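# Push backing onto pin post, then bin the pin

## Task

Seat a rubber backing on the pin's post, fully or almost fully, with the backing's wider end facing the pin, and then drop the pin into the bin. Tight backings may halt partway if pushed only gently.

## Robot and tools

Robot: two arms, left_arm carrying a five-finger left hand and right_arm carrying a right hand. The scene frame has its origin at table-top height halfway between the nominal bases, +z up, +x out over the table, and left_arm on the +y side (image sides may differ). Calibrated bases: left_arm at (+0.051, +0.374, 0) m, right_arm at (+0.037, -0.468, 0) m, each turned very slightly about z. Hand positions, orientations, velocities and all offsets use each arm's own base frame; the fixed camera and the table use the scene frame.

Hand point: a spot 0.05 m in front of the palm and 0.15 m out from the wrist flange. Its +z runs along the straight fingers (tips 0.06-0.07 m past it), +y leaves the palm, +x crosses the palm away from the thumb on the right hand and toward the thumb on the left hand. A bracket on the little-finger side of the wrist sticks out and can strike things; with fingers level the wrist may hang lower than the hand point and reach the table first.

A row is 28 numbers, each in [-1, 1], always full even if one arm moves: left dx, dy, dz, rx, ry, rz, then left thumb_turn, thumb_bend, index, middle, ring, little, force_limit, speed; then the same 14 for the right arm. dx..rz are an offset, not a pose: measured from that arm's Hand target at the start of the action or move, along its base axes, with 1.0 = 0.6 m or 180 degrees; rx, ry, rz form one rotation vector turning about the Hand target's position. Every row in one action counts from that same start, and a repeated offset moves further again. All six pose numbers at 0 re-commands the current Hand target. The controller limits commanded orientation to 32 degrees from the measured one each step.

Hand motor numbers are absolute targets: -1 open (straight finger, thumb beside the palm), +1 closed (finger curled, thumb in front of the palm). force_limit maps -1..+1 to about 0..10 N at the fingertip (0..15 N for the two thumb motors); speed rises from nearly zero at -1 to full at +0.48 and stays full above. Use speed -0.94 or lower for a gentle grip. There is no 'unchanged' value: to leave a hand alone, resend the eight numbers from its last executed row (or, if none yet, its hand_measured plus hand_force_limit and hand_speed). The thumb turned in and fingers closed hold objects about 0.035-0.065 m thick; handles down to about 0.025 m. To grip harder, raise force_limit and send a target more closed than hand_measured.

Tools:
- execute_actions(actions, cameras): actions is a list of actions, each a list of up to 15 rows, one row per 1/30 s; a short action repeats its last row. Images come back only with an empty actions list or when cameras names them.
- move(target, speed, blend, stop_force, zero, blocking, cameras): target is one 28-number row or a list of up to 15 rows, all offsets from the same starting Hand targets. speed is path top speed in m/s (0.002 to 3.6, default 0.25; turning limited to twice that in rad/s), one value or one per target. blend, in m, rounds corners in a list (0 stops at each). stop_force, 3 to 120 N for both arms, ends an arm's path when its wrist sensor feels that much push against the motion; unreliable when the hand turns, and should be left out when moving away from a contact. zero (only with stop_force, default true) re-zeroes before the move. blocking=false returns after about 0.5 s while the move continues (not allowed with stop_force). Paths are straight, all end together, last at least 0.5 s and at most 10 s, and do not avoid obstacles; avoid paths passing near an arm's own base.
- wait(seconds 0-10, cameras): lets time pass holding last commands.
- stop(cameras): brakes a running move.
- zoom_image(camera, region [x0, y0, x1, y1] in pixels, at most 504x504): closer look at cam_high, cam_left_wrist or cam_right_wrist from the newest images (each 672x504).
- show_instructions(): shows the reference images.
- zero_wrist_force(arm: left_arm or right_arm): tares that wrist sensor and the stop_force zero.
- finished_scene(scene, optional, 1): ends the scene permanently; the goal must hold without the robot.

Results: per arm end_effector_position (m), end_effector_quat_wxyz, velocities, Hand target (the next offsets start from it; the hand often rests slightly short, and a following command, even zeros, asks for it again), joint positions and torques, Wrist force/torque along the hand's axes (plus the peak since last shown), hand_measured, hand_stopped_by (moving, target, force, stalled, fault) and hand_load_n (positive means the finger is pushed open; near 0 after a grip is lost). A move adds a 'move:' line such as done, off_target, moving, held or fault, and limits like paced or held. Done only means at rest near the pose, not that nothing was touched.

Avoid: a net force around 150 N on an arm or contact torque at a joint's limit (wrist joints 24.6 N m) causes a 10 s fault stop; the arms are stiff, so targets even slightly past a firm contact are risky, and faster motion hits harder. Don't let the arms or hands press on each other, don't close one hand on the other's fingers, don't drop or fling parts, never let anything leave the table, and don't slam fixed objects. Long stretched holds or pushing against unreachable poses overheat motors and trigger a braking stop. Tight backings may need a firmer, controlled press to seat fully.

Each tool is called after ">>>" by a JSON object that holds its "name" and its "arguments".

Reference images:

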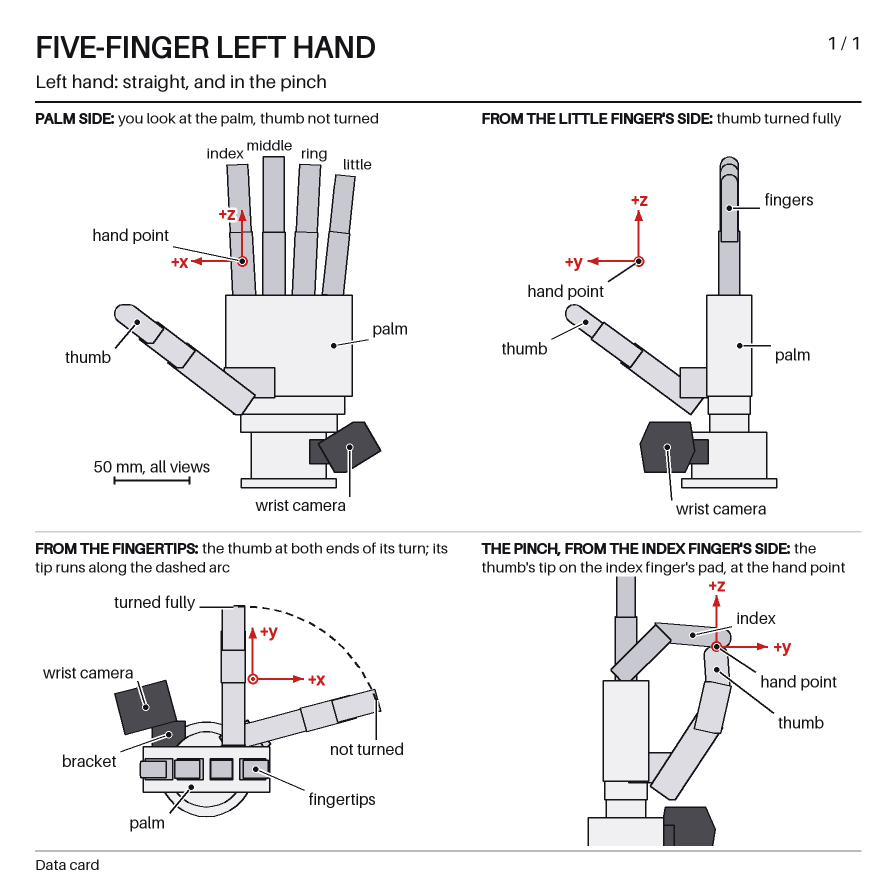

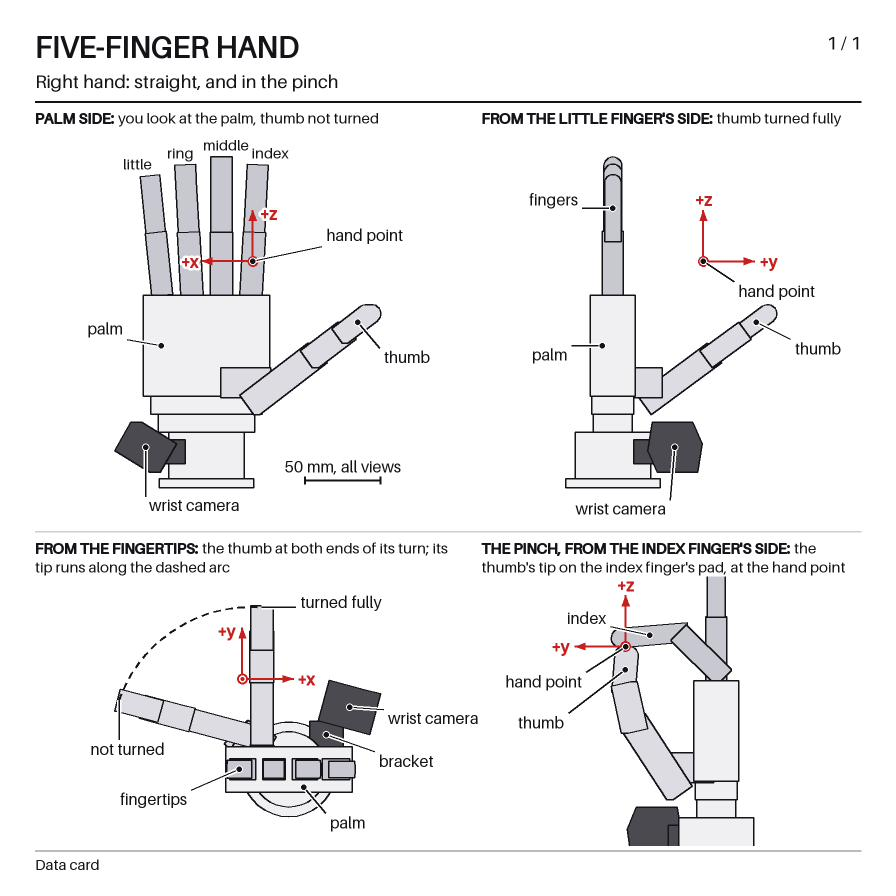

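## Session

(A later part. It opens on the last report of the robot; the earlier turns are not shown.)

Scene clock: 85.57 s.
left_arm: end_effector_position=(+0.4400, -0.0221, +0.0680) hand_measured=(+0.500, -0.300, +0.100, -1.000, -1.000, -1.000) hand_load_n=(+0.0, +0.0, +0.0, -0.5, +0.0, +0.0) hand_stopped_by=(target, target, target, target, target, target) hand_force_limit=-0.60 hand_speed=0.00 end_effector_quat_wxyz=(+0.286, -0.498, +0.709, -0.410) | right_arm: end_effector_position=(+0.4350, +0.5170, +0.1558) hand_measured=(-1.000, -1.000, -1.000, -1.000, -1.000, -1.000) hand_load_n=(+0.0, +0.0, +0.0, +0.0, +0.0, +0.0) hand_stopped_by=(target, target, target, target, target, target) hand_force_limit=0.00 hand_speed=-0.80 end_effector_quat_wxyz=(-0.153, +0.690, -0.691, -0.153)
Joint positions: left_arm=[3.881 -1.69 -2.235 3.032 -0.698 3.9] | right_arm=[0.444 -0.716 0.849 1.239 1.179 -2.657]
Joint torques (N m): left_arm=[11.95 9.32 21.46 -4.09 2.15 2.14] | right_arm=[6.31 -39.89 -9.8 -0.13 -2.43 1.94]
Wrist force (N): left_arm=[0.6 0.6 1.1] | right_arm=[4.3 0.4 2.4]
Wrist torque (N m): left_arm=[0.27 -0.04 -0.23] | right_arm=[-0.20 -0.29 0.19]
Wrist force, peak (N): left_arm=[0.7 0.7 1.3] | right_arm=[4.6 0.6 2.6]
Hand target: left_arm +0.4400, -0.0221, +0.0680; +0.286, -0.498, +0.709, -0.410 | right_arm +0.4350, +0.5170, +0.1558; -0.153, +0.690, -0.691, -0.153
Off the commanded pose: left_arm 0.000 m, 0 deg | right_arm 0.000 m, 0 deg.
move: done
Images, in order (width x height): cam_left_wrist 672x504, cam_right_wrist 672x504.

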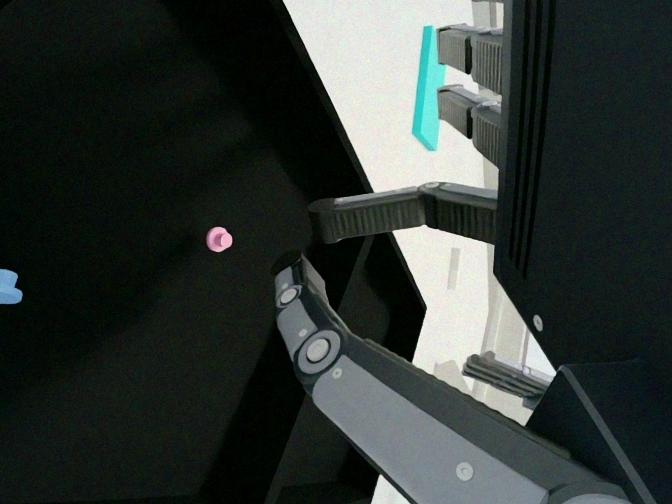

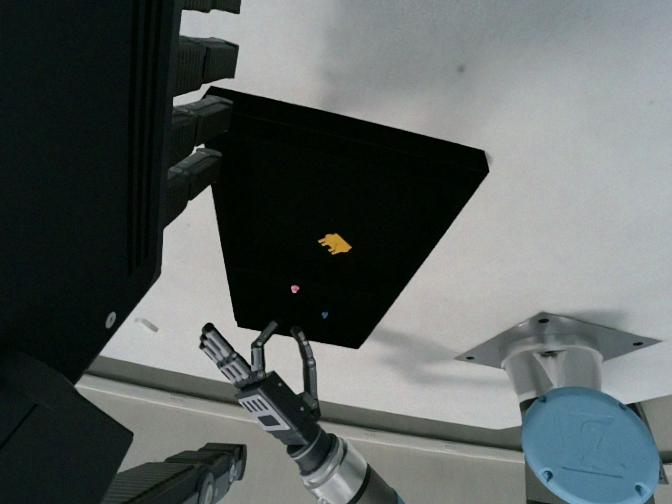

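>>> {"name": "move", "arguments": {"target": [0, 0, 0, 0, 0, 0, 0.5, -0.15, 0.3, -1, -1, -1, -0.6, -0.5, 0, 0, 0, 0, 0, 0, -1, -1, -1, -1, -1, -1, 0, -0.8], "cameras": ["cam_left_wrist", "cam_right_wrist"]}}

>>> {"name": "zoom_image", "arguments": {"camera": "cam_right_wrist", "region": [240, 310, 320, 390]}}

>>> {"name": "zoom_image", "arguments": {"camera": "cam_left_wrist", "region": [260, 180, 380, 300]}}

Scene clock: 93.77 s.
left_arm: end_effector_position=(+0.4400, -0.0221, +0.0680) hand_measured=(+0.500, -0.208, +0.278, -1.000, -1.000, -1.000) hand_load_n=(+0.0, +3.5, +8.5, +0.0, +0.0, +0.0) hand_stopped_by=(target, force, force, target, target, target) hand_force_limit=-0.60 hand_speed=-0.50 end_effector_quat_wxyz=(+0.286, -0.498, +0.709, -0.410) | right_arm: end_effector_position=(+0.4350, +0.5170, +0.1558) hand_measured=(-1.000, -1.000, -1.000, -1.000, -1.000, -1.000) hand_load_n=(+0.0, +0.0, +0.0, +0.0, +0.0, +0.0) hand_stopped_by=(target, target, target, target, target, target) hand_force_limit=0.00 hand_speed=-0.80 end_effector_quat_wxyz=(-0.153, +0.690, -0.691, -0.153)
Joint positions: left_arm=[3.881 -1.69 -2.235 3.031 -0.697 3.901] | right_arm=[0.444 -0.716 0.849 1.239 1.179 -2.657]
Joint torques (N m): left_arm=[12.2 11.55 20.5 -3.76 2.35 1.85] | right_arm=[6.43 -42.37 -9.15 -0.14 -2.52 1.92]
Wrist force (N): left_arm=[0.4 0.4 0.9] | right_arm=[4.4 0.5 2.2]
Wrist torque (N m): left_arm=[0.26 -0.01 -0.25] | right_arm=[-0.17 -0.30 0.20]
Wrist force, peak (N): left_arm=[0.5 0.8 1.4] | right_arm=[4.5 0.6 2.7]
Hand target: left_arm +0.4400, -0.0221, +0.0680; +0.286, -0.498, +0.709, -0.410 | right_arm +0.4350, +0.5170, +0.1558; -0.153, +0.690, -0.691, -0.153
Off the commanded pose: left_arm 0.000 m, 0 deg | right_arm 0.000 m, 0 deg.
move: done
Images, in order (width x height): cam_left_wrist 672x504, cam_right_wrist 672x504.

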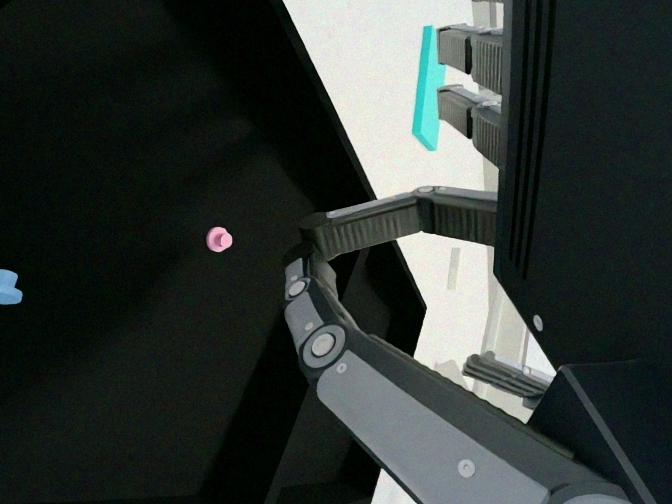

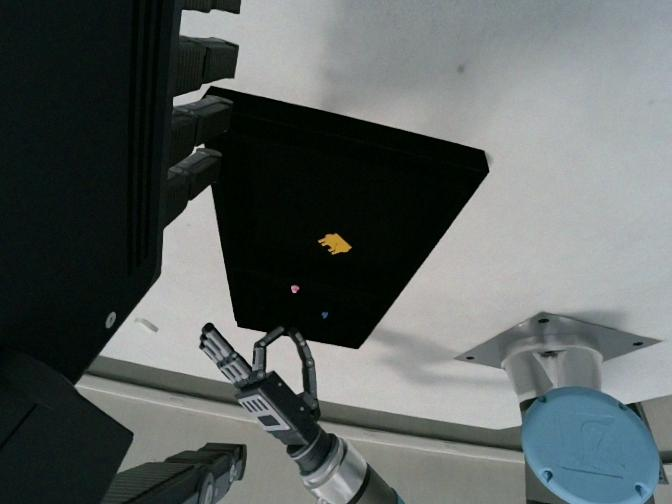

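Scaled by 6.300 from the camera's 672x504 image, which has a finer 960x720 frame.

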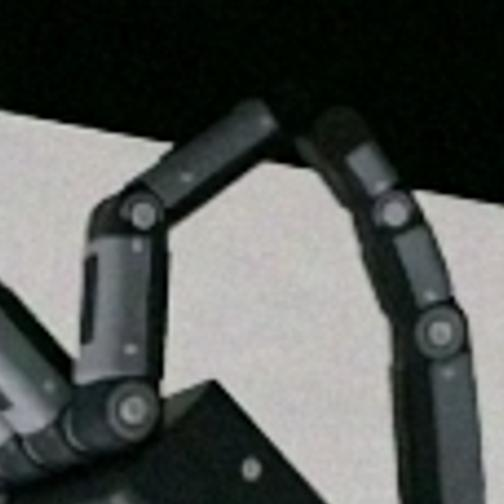

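Scaled by 4.200 from the camera's 672x504 image, which has a finer 960x720 frame.

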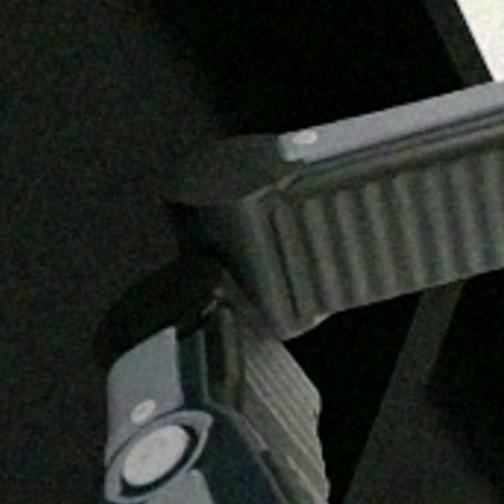

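>>> {"name": "move", "arguments": {"target": [0.0, 0.0, 0.037, 0.2383, -0.105, -0.0084, 0.75, -0.3, 0.15, -1, -1, -1, -0.6, -0.2, 0, 0.083, -0.07, 0.0611, 0, 0, -1, -1, -1, -1, -1, -1, 0, -0.8], "cameras": ["all"]}}

Scene clock: 116.80 s.
left_arm: end_effector_position=(+0.4400, -0.0221, +0.0902) hand_measured=(+0.750, -0.300, +0.150, -1.000, -1.000, -1.000) hand_load_n=(+0.0, +0.0, +0.0, +0.0, +0.0, +0.0) hand_stopped_by=(target, target, target, target, target, target) hand_force_limit=-0.60 hand_speed=-0.20 end_effector_quat_wxyz=(+0.552, -0.278, +0.760, -0.202) end_effector_velocity=(+0.001, +0.000, +0.001) end_effector_angular_velocity=(+0.003, -0.004, +0.001) | right_arm: end_effector_position=(+0.4350, +0.5668, +0.1138) hand_measured=(-1.000, -1.000, -1.000, -1.000, -1.000, -1.000) hand_load_n=(+0.0, +0.0, +0.0, +0.0, +0.0, +0.0) hand_stopped_by=(target, target, target, target, target, target) hand_force_limit=0.00 hand_speed=-0.80 end_effector_quat_wxyz=(-0.219, +0.672, -0.673, -0.219)
Joint positions: left_arm=[3.555 -1.387 -2.478 3.525 -1.179 4.146] | right_arm=[0.461 -0.668 0.917 1.008 1.016 -2.59]
Joint velocities: left_arm=[-0.002 0 -0.001 0.006 -0.003 0] | right_arm=[within noise]
Joint torques (N m): left_arm=[-10.18 1.4 4.03 2.98 -1.44 1.71] | right_arm=[6.4 -40.16 -8.38 -0.15 -2.83 1.87]
Wrist force (N): left_arm=[0.7 -0.6 -0.3] | right_arm=[4.6 0.1 2.5]
Wrist torque (N m): left_arm=[0.15 -0.26 -0.02] | right_arm=[-0.23 -0.29 0.22]
Wrist force, peak (N): left_arm=[0.4 0.9 1.3] | right_arm=[5.0 0.1 2.5]
Hand target: left_arm +0.4400, -0.0221, +0.0902; +0.552, -0.278, +0.760, -0.201 | right_arm +0.4350, +0.5668, +0.1138; -0.219, +0.672, -0.673, -0.219
Off the commanded pose: left_arm 0.000 m, 0 deg | right_arm 0.000 m, 0 deg.
move: done

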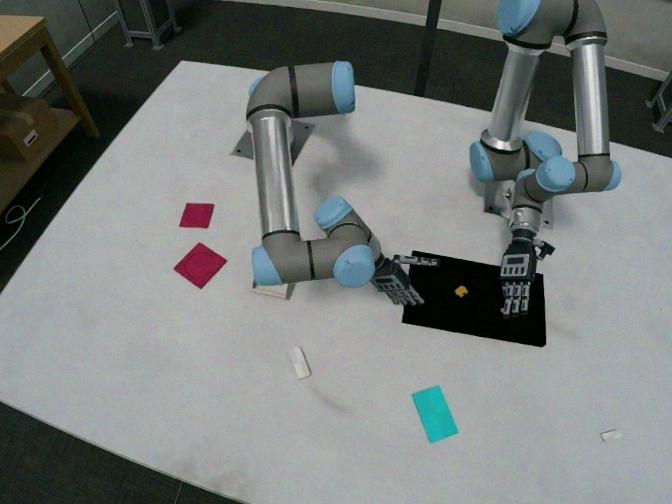

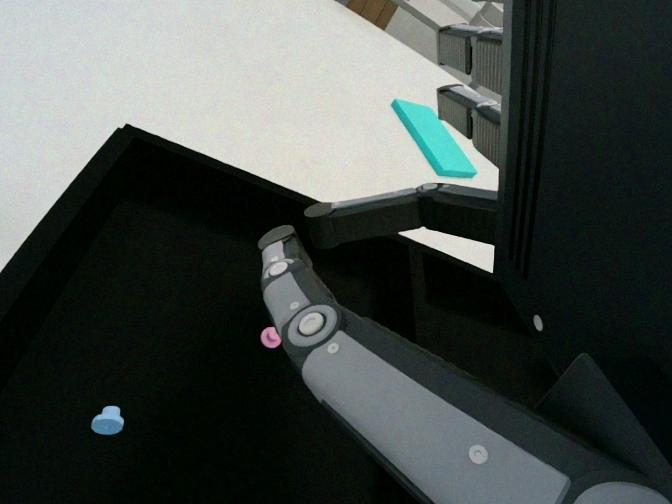

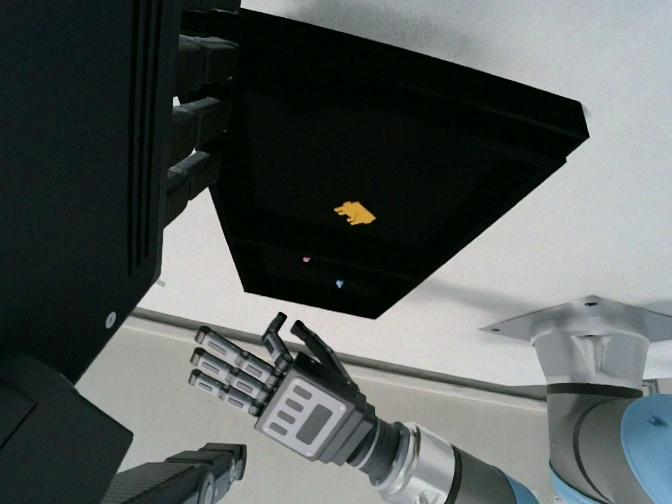

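>>> {"name": "zoom_image", "arguments": {"camera": "cam_right_wrist", "region": [180, 180, 400, 400]}}

>>> {"name": "zoom_image", "arguments": {"camera": "cam_left_wrist", "region": [230, 170, 430, 370]}}

Scaled by 2.291 from the camera's 672x504 image, which has a finer 960x720 frame.

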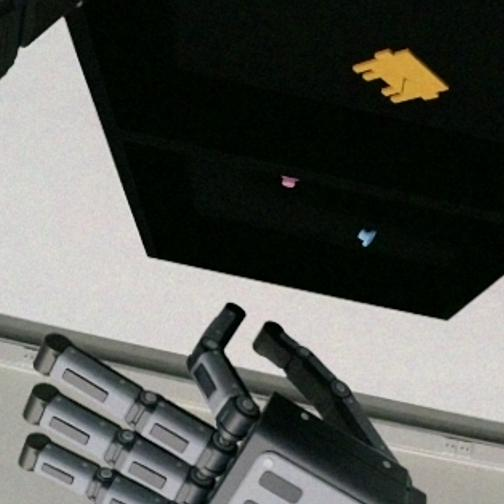

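Scaled by 2.520 from the camera's 672x504 image, which has a finer 960x720 frame.

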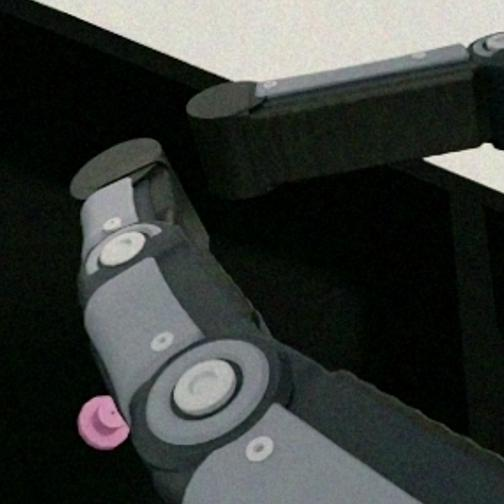

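>>> {"name": "move", "arguments": {"target": [0.0, -0.003, -0.075, 0, 0, 0, 0.75, -0.3, 0.15, -1, -1, -1, -0.6, -0.2, 0, 0, 0, 0, 0, 0, -1, -1, -1, -1, -1, -1, 0, -0.8], "cameras": ["cam_left_wrist", "cam_right_wrist"], "speed": 0.15}}

>>> {"name": "zoom_image", "arguments": {"camera": "cam_right_wrist", "region": [220, 210, 360, 350]}}

>>> {"name": "zoom_image", "arguments": {"camera": "cam_left_wrist", "region": [230, 170, 370, 310]}}

Scene clock: 120.60 s.
left_arm: end_effector_position=(+0.4400, -0.0239, +0.0453) hand_measured=(+0.750, -0.300, +0.150, -1.000, -1.000, -1.000) hand_load_n=(+0.0, +0.0, +0.0, +0.0, +0.0, +0.0) hand_stopped_by=(target, target, target, target, target, target) hand_force_limit=-0.60 hand_speed=-0.20 end_effector_quat_wxyz=(+0.552, -0.278, +0.760, -0.201) end_effector_velocity=(+0.001, +0.000, +0.000) end_effector_angular_velocity=(+0.001, -0.002, -0.001) | right_arm: end_effector_position=(+0.4350, +0.5668, +0.1138) hand_measured=(-1.000, -1.000, -1.000, -1.000, -1.000, -1.000) hand_load_n=(+0.0, +0.0, +0.0, +0.0, +0.0, +0.0) hand_stopped_by=(target, target, target, target, target, target) hand_force_limit=0.00 hand_speed=-0.80 end_effector_quat_wxyz=(-0.219, +0.672, -0.673, -0.219)
Joint positions: left_arm=[3.546 -1.519 -2.539 3.719 -1.188 4.143] | right_arm=[0.461 -0.668 0.917 1.008 1.016 -2.59]
Joint velocities: left_arm=[0 -0.002 -0.001 0.005 0 0.001] | right_arm=[within noise]
Joint torques (N m): left_arm=[-10.91 2.08 1.48 2.94 -1.45 -1.8] | right_arm=[6.97 -41.4 -9.29 -0.36 -2.84 1.93]
Wrist force (N): left_arm=[0.7 0.2 0.0] | right_arm=[4.3 0.2 2.2]
Wrist torque (N m): left_arm=[0.32 -0.24 0.06] | right_arm=[-0.21 -0.24 0.20]
Wrist force, peak (N): left_arm=[1.1 0.6 -0.1] | right_arm=[4.9 0.1 2.4]
Hand target: left_arm +0.4400, -0.0239, +0.0452; +0.552, -0.278, +0.760, -0.201 | right_arm +0.4350, +0.5668, +0.1138; -0.219, +0.672, -0.673, -0.219
Off the commanded pose: left_arm 0.000 m, 0 deg | right_arm 0.000 m, 0 deg.
move: done
Images, in order (width x height): cam_left_wrist 672x504, cam_right_wrist 672x504.

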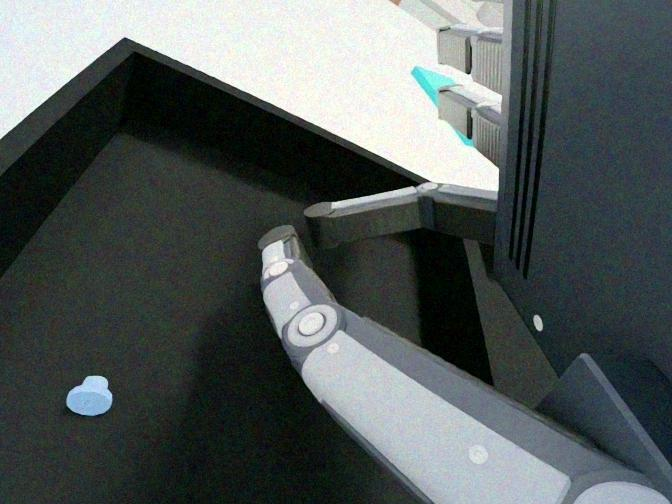

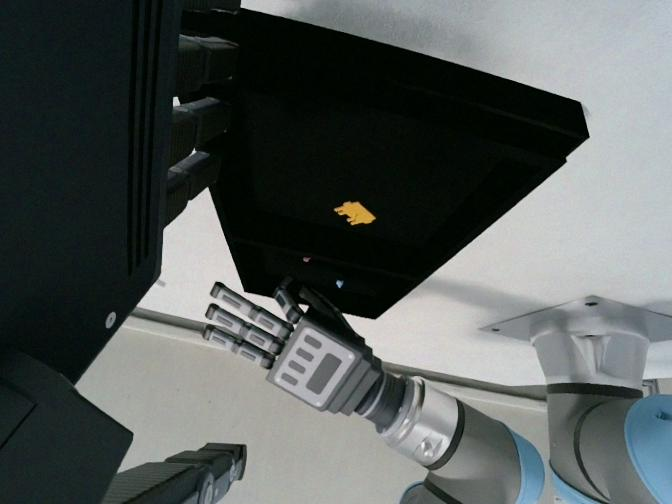

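Scaled by 3.600 from the camera's 672x504 image, which has a finer 960x720 frame.

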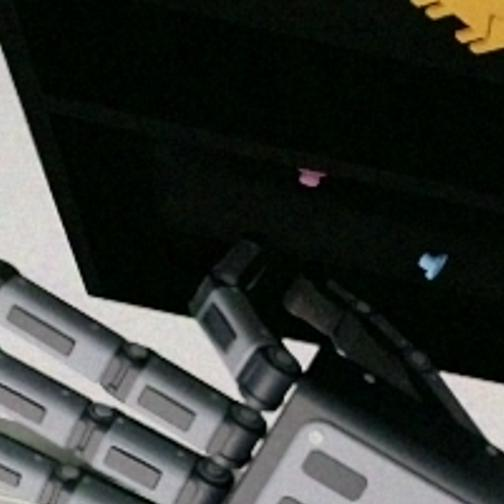

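Scaled by 3.600 from the camera's 672x504 image, which has a finer 960x720 frame.

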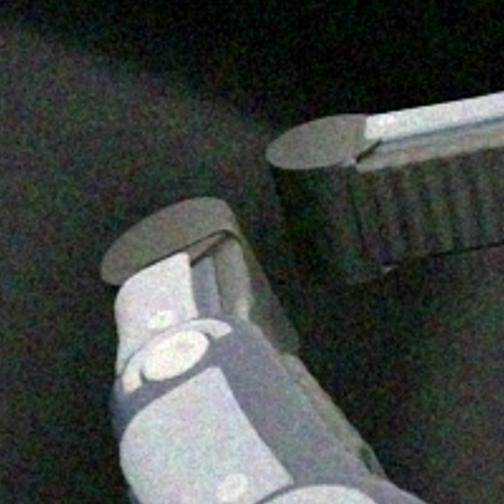

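>>> {"name": "zoom_image", "arguments": {"camera": "cam_left_wrist", "region": [0, 0, 504, 420]}}

>>> {"name": "zoom_image", "arguments": {"camera": "cam_right_wrist", "region": [170, 0, 620, 340]}}

Scaled by 1.000.

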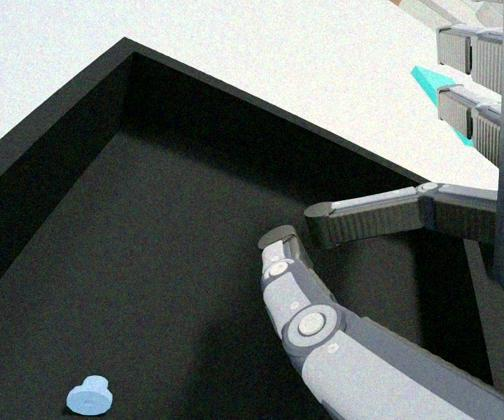

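Scaled by 1.120 from the camera's 672x504 image, which has a finer 960x720 frame.

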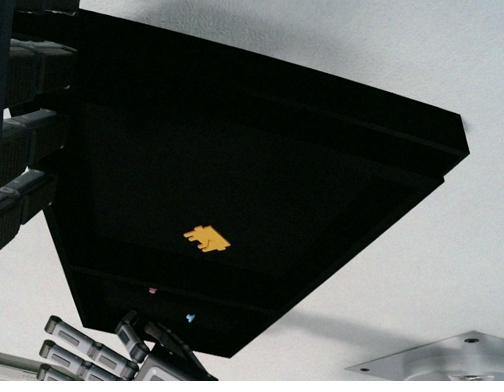

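>>> {"name": "zoom_image", "arguments": {"camera": "cam_right_wrist", "region": [270, 245, 330, 305]}}

Scaled by 8.400 from the camera's 672x504 image, which has a finer 960x720 frame.

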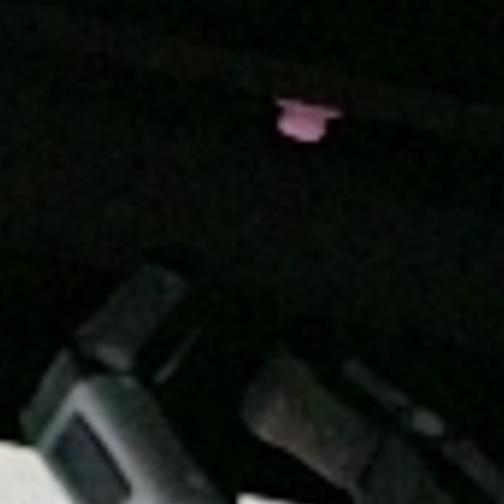

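>>> {"name": "move", "arguments": {"target": [-0.0117, -0.0367, -0.0333, 0, 0, 0, 0.75, -0.3, 0.15, 0.0, -1, -1, -0.6, -0.2, 0, 0, 0, 0, 0, 0, -1, -1, -1, -1, -1, -1, 0, -0.8], "cameras": ["cam_left_wrist", "cam_right_wrist"], "speed": 0.05, "stop_force": 6}}

>>> {"name": "zoom_image", "arguments": {"camera": "cam_right_wrist", "region": [260, 220, 350, 310]}}

>>> {"name": "zoom_image", "arguments": {"camera": "cam_left_wrist", "region": [200, 170, 370, 310]}}

Scene clock: 126.97 s.
left_arm: end_effector_position=(+0.4330, -0.0459, +0.0252) hand_measured=(+0.750, -0.300, +0.150, +0.000, -1.000, -1.000) hand_load_n=(+0.5, +0.0, +0.0, +0.0, -0.5, +0.0) hand_stopped_by=(target, target, target, target, target, target) hand_force_limit=-0.60 hand_speed=-0.20 end_effector_quat_wxyz=(+0.552, -0.278, +0.760, -0.201) | right_arm: end_effector_position=(+0.4350, +0.5668, +0.1138) hand_measured=(-1.000, -1.000, -1.000, -1.000, -1.000, -1.000) hand_load_n=(+0.0, +0.0, +0.0, +0.0, +0.0, +0.0) hand_stopped_by=(target, target, target, target, target, target) hand_force_limit=0.00 hand_speed=-0.80 end_effector_quat_wxyz=(-0.219, +0.672, -0.673, -0.219)
Joint positions: left_arm=[3.446 -1.582 -2.566 3.82 -1.282 4.108] | right_arm=[0.461 -0.668 0.917 1.008 1.016 -2.59]
Joint torques (N m): left_arm=[-11.77 4.91 0.41 3.33 -1.54 -1.68] | right_arm=[5.8 -46.52 -8.99 -0.31 -2.76 1.8]
Wrist force (N): left_arm=[1.0 0.3 -0.1] | right_arm=[4.7 0.1 2.4]
Wrist torque (N m): left_arm=[0.31 -0.27 0.13] | right_arm=[-0.22 -0.30 0.23]
Wrist force, peak (N): left_arm=[1.1 0.0 -0.1] | right_arm=[4.8 -0.1 2.6]
Hand target: left_arm +0.4330, -0.0459, +0.0252; +0.552, -0.278, +0.760, -0.201 | right_arm +0.4350, +0.5668, +0.1138; -0.219, +0.672, -0.673, -0.219
Off the commanded pose: left_arm 0.000 m, 0 deg | right_arm 0.000 m, 0 deg.
move: done
Images, in order (width x height): cam_left_wrist 672x504, cam_right_wrist 672x504.

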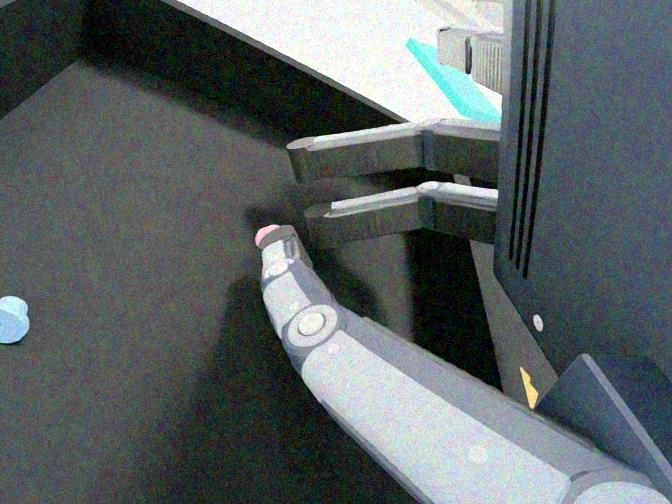

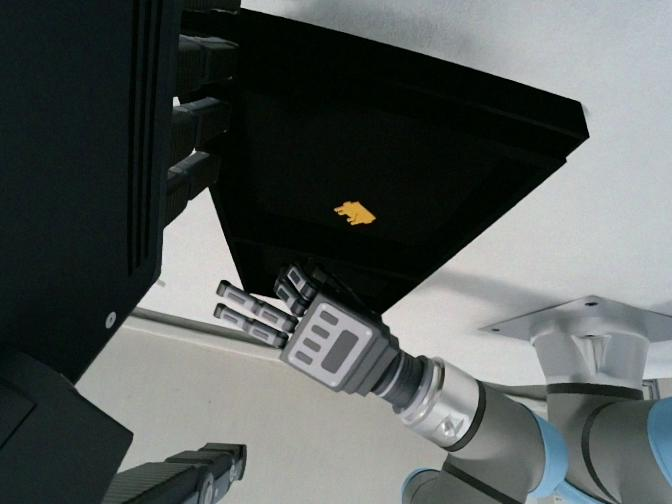

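Scaled by 5.600 from the camera's 672x504 image, which has a finer 960x720 frame.

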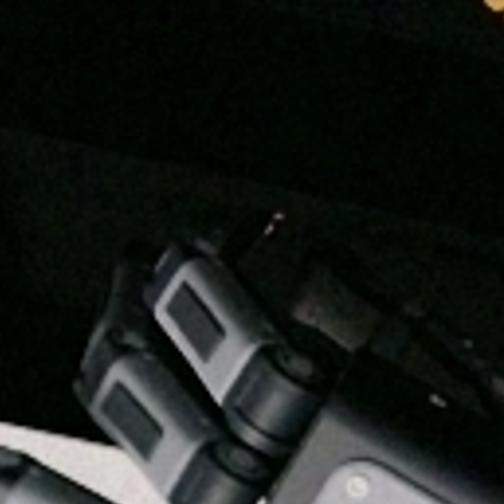

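Scaled by 2.965 from the camera's 672x504 image, which has a finer 960x720 frame.

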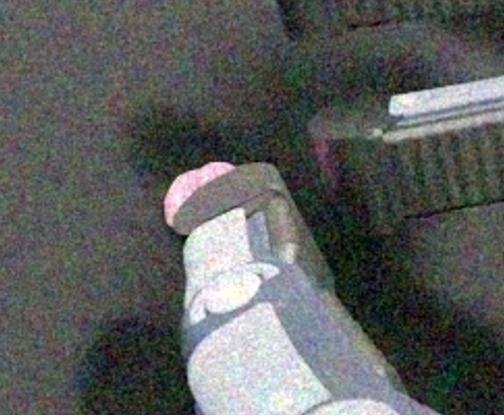

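>>> {"name": "zoom_image", "arguments": {"camera": "cam_left_wrist", "region": [235, 200, 315, 280]}}

>>> {"name": "zoom_image", "arguments": {"camera": "cam_right_wrist", "region": [285, 240, 330, 285]}}

Scaled by 6.300 from the camera's 672x504 image, which has a finer 960x720 frame.

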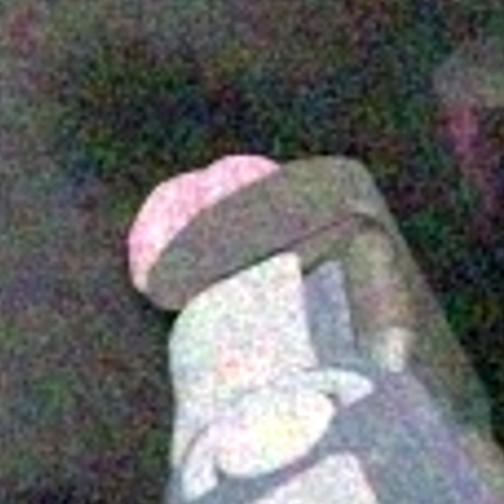

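Scaled by 11.200 from the camera's 672x504 image, which has a finer 960x720 frame.

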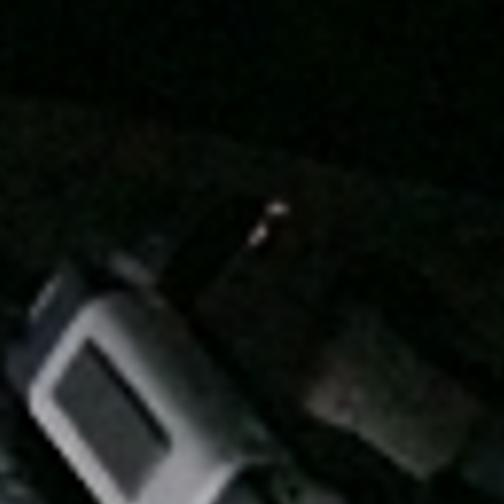

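>>> {"name": "move", "arguments": {"target": [[0, 0, 0.05, 0, 0, 0, 0.75, -0.3, 0.15, 0.0, -1, -1, -0.6, -0.2, 0, 0, 0, 0, 0, 0, -1, -1, -1, -1, -1, -1, 0, -0.8], [0.0, 0.127, 0.05, 0, 0, 0, 0.75, -0.3, 0.15, 0.0, -1, -1, -0.6, -0.2, 0, 0, 0, 0, 0, 0, -1, -1, -1, -1, -1, -1, 0, -0.8], [0.0, 0.127, 0.0, 0, 0, 0, 0.75, -0.3, 0.15, 0.0, -1, -1, -0.6, -0.2, 0, 0, 0, 0, 0, 0, -1, -1, -1, -1, -1, -1, 0, -0.8]], "speed": 0.1, "blend": 0.005, "cameras": ["cam_left_wrist", "cam_right_wrist"]}}

Scene clock: 140.00 s.
left_arm: end_effector_position=(+0.4330, +0.0303, +0.0253) hand_measured=(+0.750, -0.300, +0.150, +0.000, -1.000, -1.000) hand_load_n=(+0.0, +0.0, +0.0, +0.0, +0.0, +0.0) hand_stopped_by=(target, target, target, target, target, target) hand_force_limit=-0.60 hand_speed=-0.20 end_effector_quat_wxyz=(+0.552, -0.278, +0.760, -0.201) | right_arm: end_effector_position=(+0.4350, +0.5668, +0.1138) hand_measured=(-1.000, -1.000, -1.000, -1.000, -1.000, -1.000) hand_load_n=(+0.0, +0.0, +0.0, +0.0, +0.0, +0.0) hand_stopped_by=(target, target, target, target, target, target) hand_force_limit=0.00 hand_speed=-0.80 end_effector_quat_wxyz=(-0.219, +0.672, -0.673, -0.219)
Joint positions: left_arm=[3.831 -1.572 -2.588 3.762 -0.922 4.261] | right_arm=[0.461 -0.668 0.917 1.008 1.016 -2.59]
Joint torques (N m): left_arm=[12.13 3.84 -0.05 2.76 1.88 -1.66] | right_arm=[5.76 -51.55 -9.32 -0.41 -2.71 1.66]
Wrist force (N): left_arm=[0.8 0.2 -0.1] | right_arm=[4.5 0.1 2.6]
Wrist torque (N m): left_arm=[0.28 -0.26 -0.04] | right_arm=[-0.24 -0.28 0.22]
Wrist force, peak (N): left_arm=[1.0 0.7 0.2] | right_arm=[4.9 0.0 2.5]
Hand target: left_arm +0.4330, +0.0303, +0.0252; +0.552, -0.278, +0.760, -0.201 | right_arm +0.4350, +0.5668, +0.1138; -0.219, +0.672, -0.673, -0.219
Off the commanded pose: left_arm 0.000 m, 0 deg | right_arm 0.000 m, 0 deg.
move: done
Images, in order (width x height): cam_left_wrist 672x504, cam_right_wrist 672x504.

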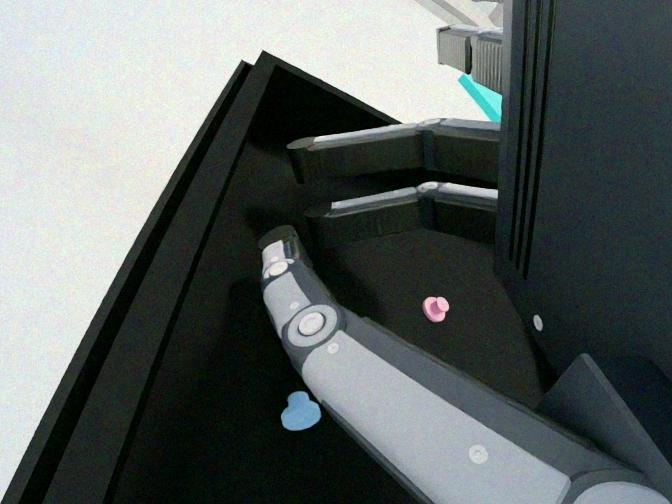

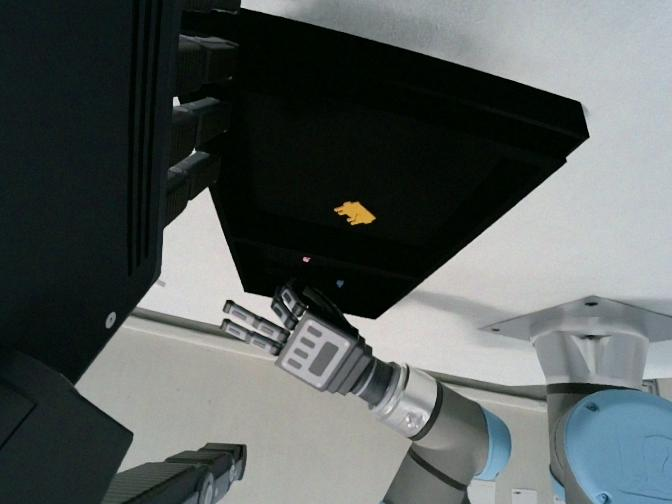

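>>> {"name": "move", "arguments": {"target": [0, 0, -0.05, 0, 0, 0, 0.75, -0.3, 0.15, 0.0, -1, -1, -0.6, -0.2, 0, 0, 0, 0, 0, 0, -1, -1, -1, -1, -1, -1, 0, -0.8], "speed": 0.01, "stop_force": 3, "cameras": ["cam_left_wrist"]}}

Scene clock: 142.80 s.
left_arm: end_effector_position=(+0.4330, +0.0303, +0.0188) hand_measured=(+0.750, -0.300, +0.150, +0.000, -1.000, -1.000) hand_load_n=(+0.5, +0.0, -1.0, +0.0, -0.5, +0.0) hand_stopped_by=(target, target, target, target, target, target) hand_force_limit=-0.60 hand_speed=-0.20 end_effector_quat_wxyz=(+0.552, -0.278, +0.760, -0.201) | right_arm: end_effector_position=(+0.4350, +0.5668, +0.1138) hand_measured=(-1.000, -1.000, -1.000, -1.000, -1.000, -1.000) hand_load_n=(+0.0, +0.0, +0.0, +0.0, +0.0, +0.0) hand_stopped_by=(target, target, target, target, target, target) hand_force_limit=0.00 hand_speed=-0.80 end_effector_quat_wxyz=(-0.219, +0.672, -0.673, -0.219)
Joint positions: left_arm=[3.831 -1.597 -2.594 3.793 -0.922 4.261] | right_arm=[0.461 -0.668 0.917 1.008 1.016 -2.59]
Joint torques (N m): left_arm=[6.53 19.21 17.6 -2.57 -1.12 -0.32] | right_arm=[5.58 -54.55 -9.52 -0.36 -2.68 1.75]
Wrist force (N): left_arm=[-0.9 -2.4 -0.9] | right_arm=[4.6 0.1 2.6]
Wrist torque (N m): left_arm=[0.18 -0.27 -0.02] | right_arm=[-0.24 -0.30 0.22]
Wrist force, peak (N): left_arm=[-3.0 -5.2 -1.9] | right_arm=[4.8 0.4 2.5]
Hand target: left_arm +0.4330, +0.0303, +0.0188; +0.552, -0.278, +0.760, -0.201 (not the last commanded pose) | right_arm +0.4350, +0.5668, +0.1138; -0.219, +0.672, -0.673, -0.219
Off the commanded pose: left_arm 0.024 m, 0 deg | right_arm 0.000 m, 0 deg.
move: contact (left_arm)
Images, in order (width x height): cam_left_wrist 672x504.

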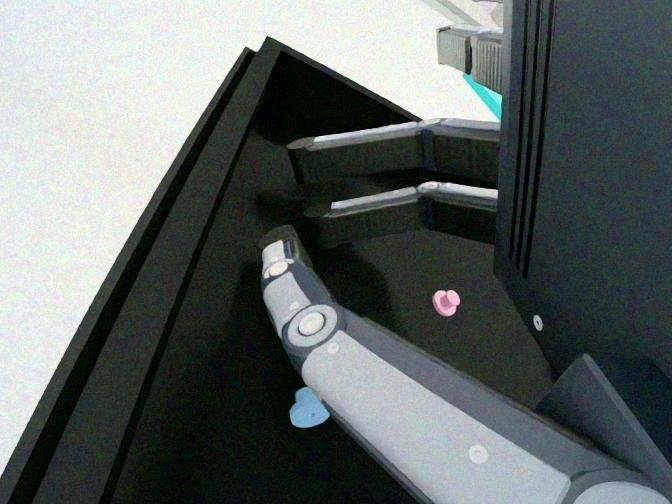

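>>> {"name": "move", "arguments": {"target": [[0, 0, 0.06, 0, 0, 0, 0.75, -0.3, 0.15, 0.0, -1, -1, -0.6, -0.2, 0, 0, 0, 0, 0, 0, -1, -1, -1, -1, -1, -1, 0, -0.8], [0.01, -0.104, 0.06, 0, 0, 0, 0.75, -0.3, 0.15, 0.0, -1, -1, -0.6, -0.2, 0, 0, 0, 0, 0, 0, -1, -1, -1, -1, -1, -1, 0, -0.8], [0.01, -0.104, 0.026, 0, 0, 0, 0.75, -0.3, 0.15, 0.0, -1, -1, -0.6, -0.2, 0, 0, 0, 0, 0, 0, -1, -1, -1, -1, -1, -1, 0, -0.8]], "speed": 0.1, "blend": 0.005, "cameras": ["cam_left_wrist", "cam_right_wrist"]}}

>>> {"name": "zoom_image", "arguments": {"camera": "cam_right_wrist", "region": [280, 235, 340, 295]}}

>>> {"name": "zoom_image", "arguments": {"camera": "cam_left_wrist", "region": [235, 190, 335, 290]}}

Scene clock: 149.97 s.
left_arm: end_effector_position=(+0.4390, -0.0321, +0.0345) hand_measured=(+0.750, -0.300, +0.150, +0.000, -1.000, -1.000) hand_load_n=(+0.0, +0.0, +0.0, +0.0, -0.5, +0.0) hand_stopped_by=(target, target, target, target, target, target) hand_force_limit=-0.60 hand_speed=-0.20 end_effector_quat_wxyz=(+0.552, -0.278, +0.760, -0.201) | right_arm: end_effector_position=(+0.4350, +0.5668, +0.1138) hand_measured=(-1.000, -1.000, -1.000, -1.000, -1.000, -1.000) hand_load_n=(+0.0, +0.0, +0.0, +0.0, +0.0, +0.0) hand_stopped_by=(target, target, target, target, target, target) hand_force_limit=0.00 hand_speed=-0.80 end_effector_quat_wxyz=(-0.219, +0.672, -0.673, -0.219)
Joint positions: left_arm=[3.507 -1.556 -2.549 3.771 -1.225 4.129] | right_arm=[0.461 -0.668 0.917 1.008 1.016 -2.59]
Joint torques (N m): left_arm=[-11.16 5.04 1.29 3.09 -1.58 -1.67] | right_arm=[4.99 -56.75 -9.34 -0.31 -2.69 1.61]
Wrist force (N): left_arm=[0.6 0.3 -0.1] | right_arm=[4.6 -0.1 2.2]
Wrist torque (N m): left_arm=[0.34 -0.23 0.10] | right_arm=[-0.25 -0.30 0.22]
Wrist force, peak (N): left_arm=[-1.2 -2.6 -1.0] | right_arm=[4.9 0.0 2.4]
Hand target: left_arm +0.4390, -0.0321, +0.0344; +0.552, -0.278, +0.760, -0.201 | right_arm +0.4350, +0.5668, +0.1138; -0.219, +0.672, -0.673, -0.219
Off the commanded pose: left_arm 0.000 m, 0 deg | right_arm 0.000 m, 0 deg.
move: done
Images, in order (width x height): cam_left_wrist 672x504, cam_right_wrist 672x504.

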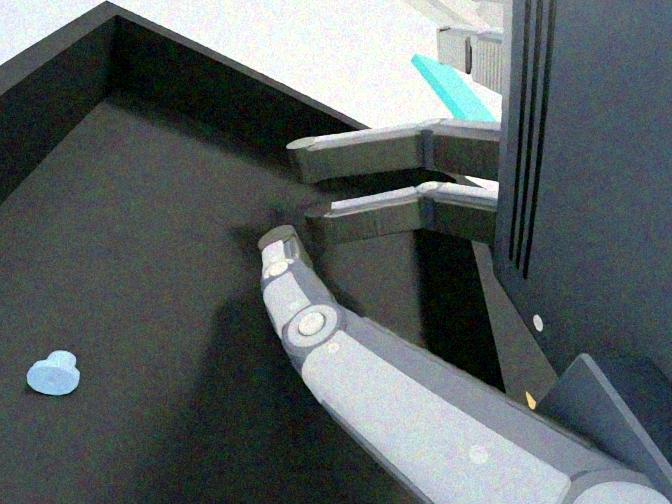

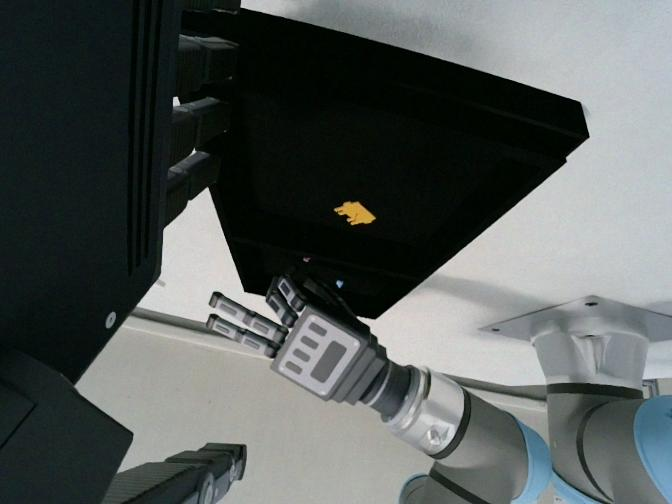

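Scaled by 8.400 from the camera's 672x504 image, which has a finer 960x720 frame.

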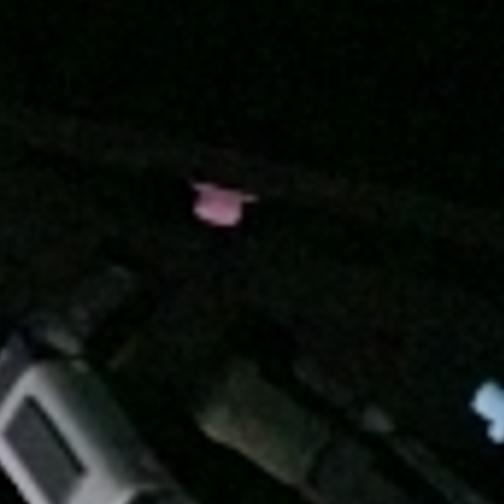

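Scaled by 5.040 from the camera's 672x504 image, which has a finer 960x720 frame.

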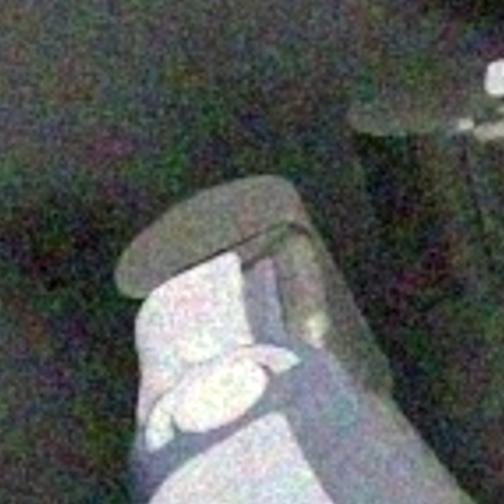

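>>> {"name": "move", "arguments": {"target": [0, 0, 0, 0, 0, 0, 0.6, -0.32, 0.24, 0.0, -1, -1, -0.6, -0.2, 0, 0, 0, 0, 0, 0, -1, -1, -1, -1, -1, -1, 0, -0.8], "cameras": ["cam_left_wrist", "cam_right_wrist"]}}

>>> {"name": "zoom_image", "arguments": {"camera": "cam_right_wrist", "region": [280, 235, 340, 295]}}

>>> {"name": "zoom_image", "arguments": {"camera": "cam_left_wrist", "region": [235, 190, 335, 290]}}

Scene clock: 153.17 s.
left_arm: end_effector_position=(+0.4390, -0.0321, +0.0344) hand_measured=(+0.600, -0.320, +0.240, +0.000, -1.000, -1.000) hand_load_n=(+0.0, +0.0, +0.0, +0.0, +0.0, +0.0) hand_stopped_by=(target, target, target, target, target, target) hand_force_limit=-0.60 hand_speed=-0.20 end_effector_quat_wxyz=(+0.552, -0.278, +0.760, -0.201) | right_arm: end_effector_position=(+0.4350, +0.5668, +0.1138) hand_measured=(-1.000, -1.000, -1.000, -1.000, -1.000, -1.000) hand_load_n=(+0.0, +0.0, +0.0, +0.0, +0.0, +0.0) hand_stopped_by=(target, target, target, target, target, target) hand_force_limit=0.00 hand_speed=-0.80 end_effector_quat_wxyz=(-0.219, +0.672, -0.673, -0.219)
Joint positions: left_arm=[3.507 -1.557 -2.549 3.772 -1.225 4.129] | right_arm=[0.461 -0.668 0.917 1.008 1.016 -2.59]
Joint torques (N m): left_arm=[-11.49 4.18 2.11 3.22 -1.53 -1.73] | right_arm=[5.52 -56.28 -8.99 -0.31 -2.67 1.64]
Wrist force (N): left_arm=[0.7 0.1 0.2] | right_arm=[4.5 0.3 2.5]
Wrist torque (N m): left_arm=[0.30 -0.25 0.12] | right_arm=[-0.21 -0.29 0.22]
Wrist force, peak (N): left_arm=[1.0 0.6 0.3] | right_arm=[4.8 0.2 2.5]
Hand target: left_arm +0.4390, -0.0321, +0.0344; +0.552, -0.278, +0.760, -0.201 | right_arm +0.4350, +0.5668, +0.1138; -0.219, +0.672, -0.673, -0.219
Off the commanded pose: left_arm 0.000 m, 0 deg | right_arm 0.000 m, 0 deg.
move: done
Images, in order (width x height): cam_left_wrist 672x504, cam_right_wrist 672x504.

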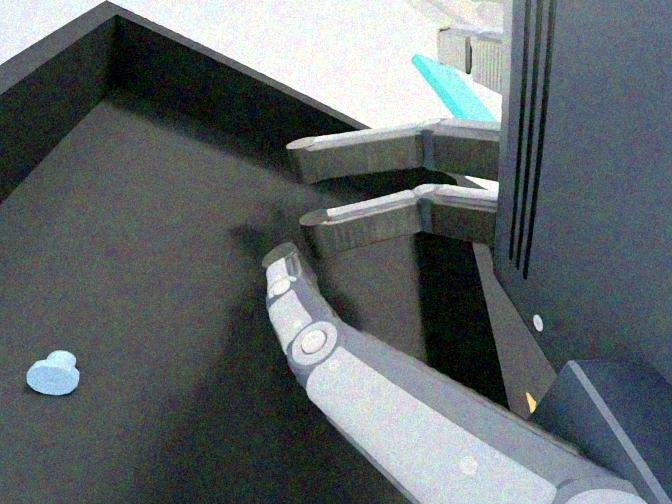

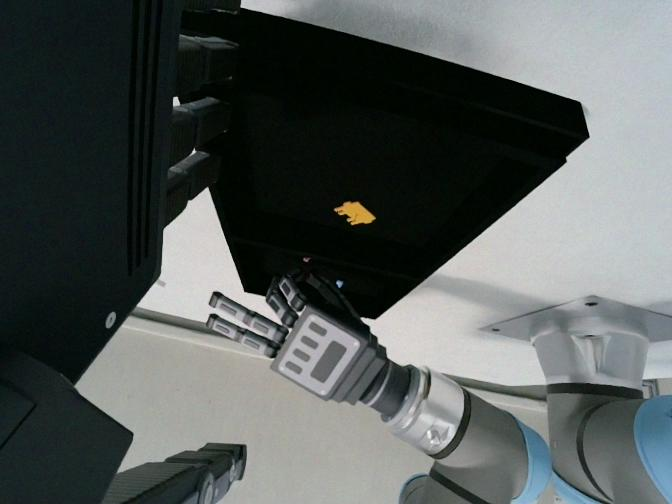

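Scaled by 8.400 from the camera's 672x504 image, which has a finer 960x720 frame.

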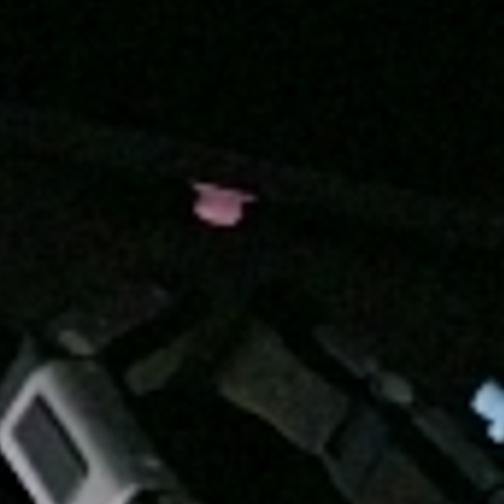

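Scaled by 5.040 from the camera's 672x504 image, which has a finer 960x720 frame.

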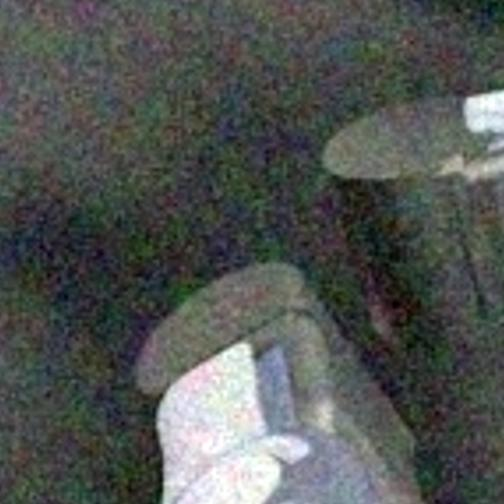

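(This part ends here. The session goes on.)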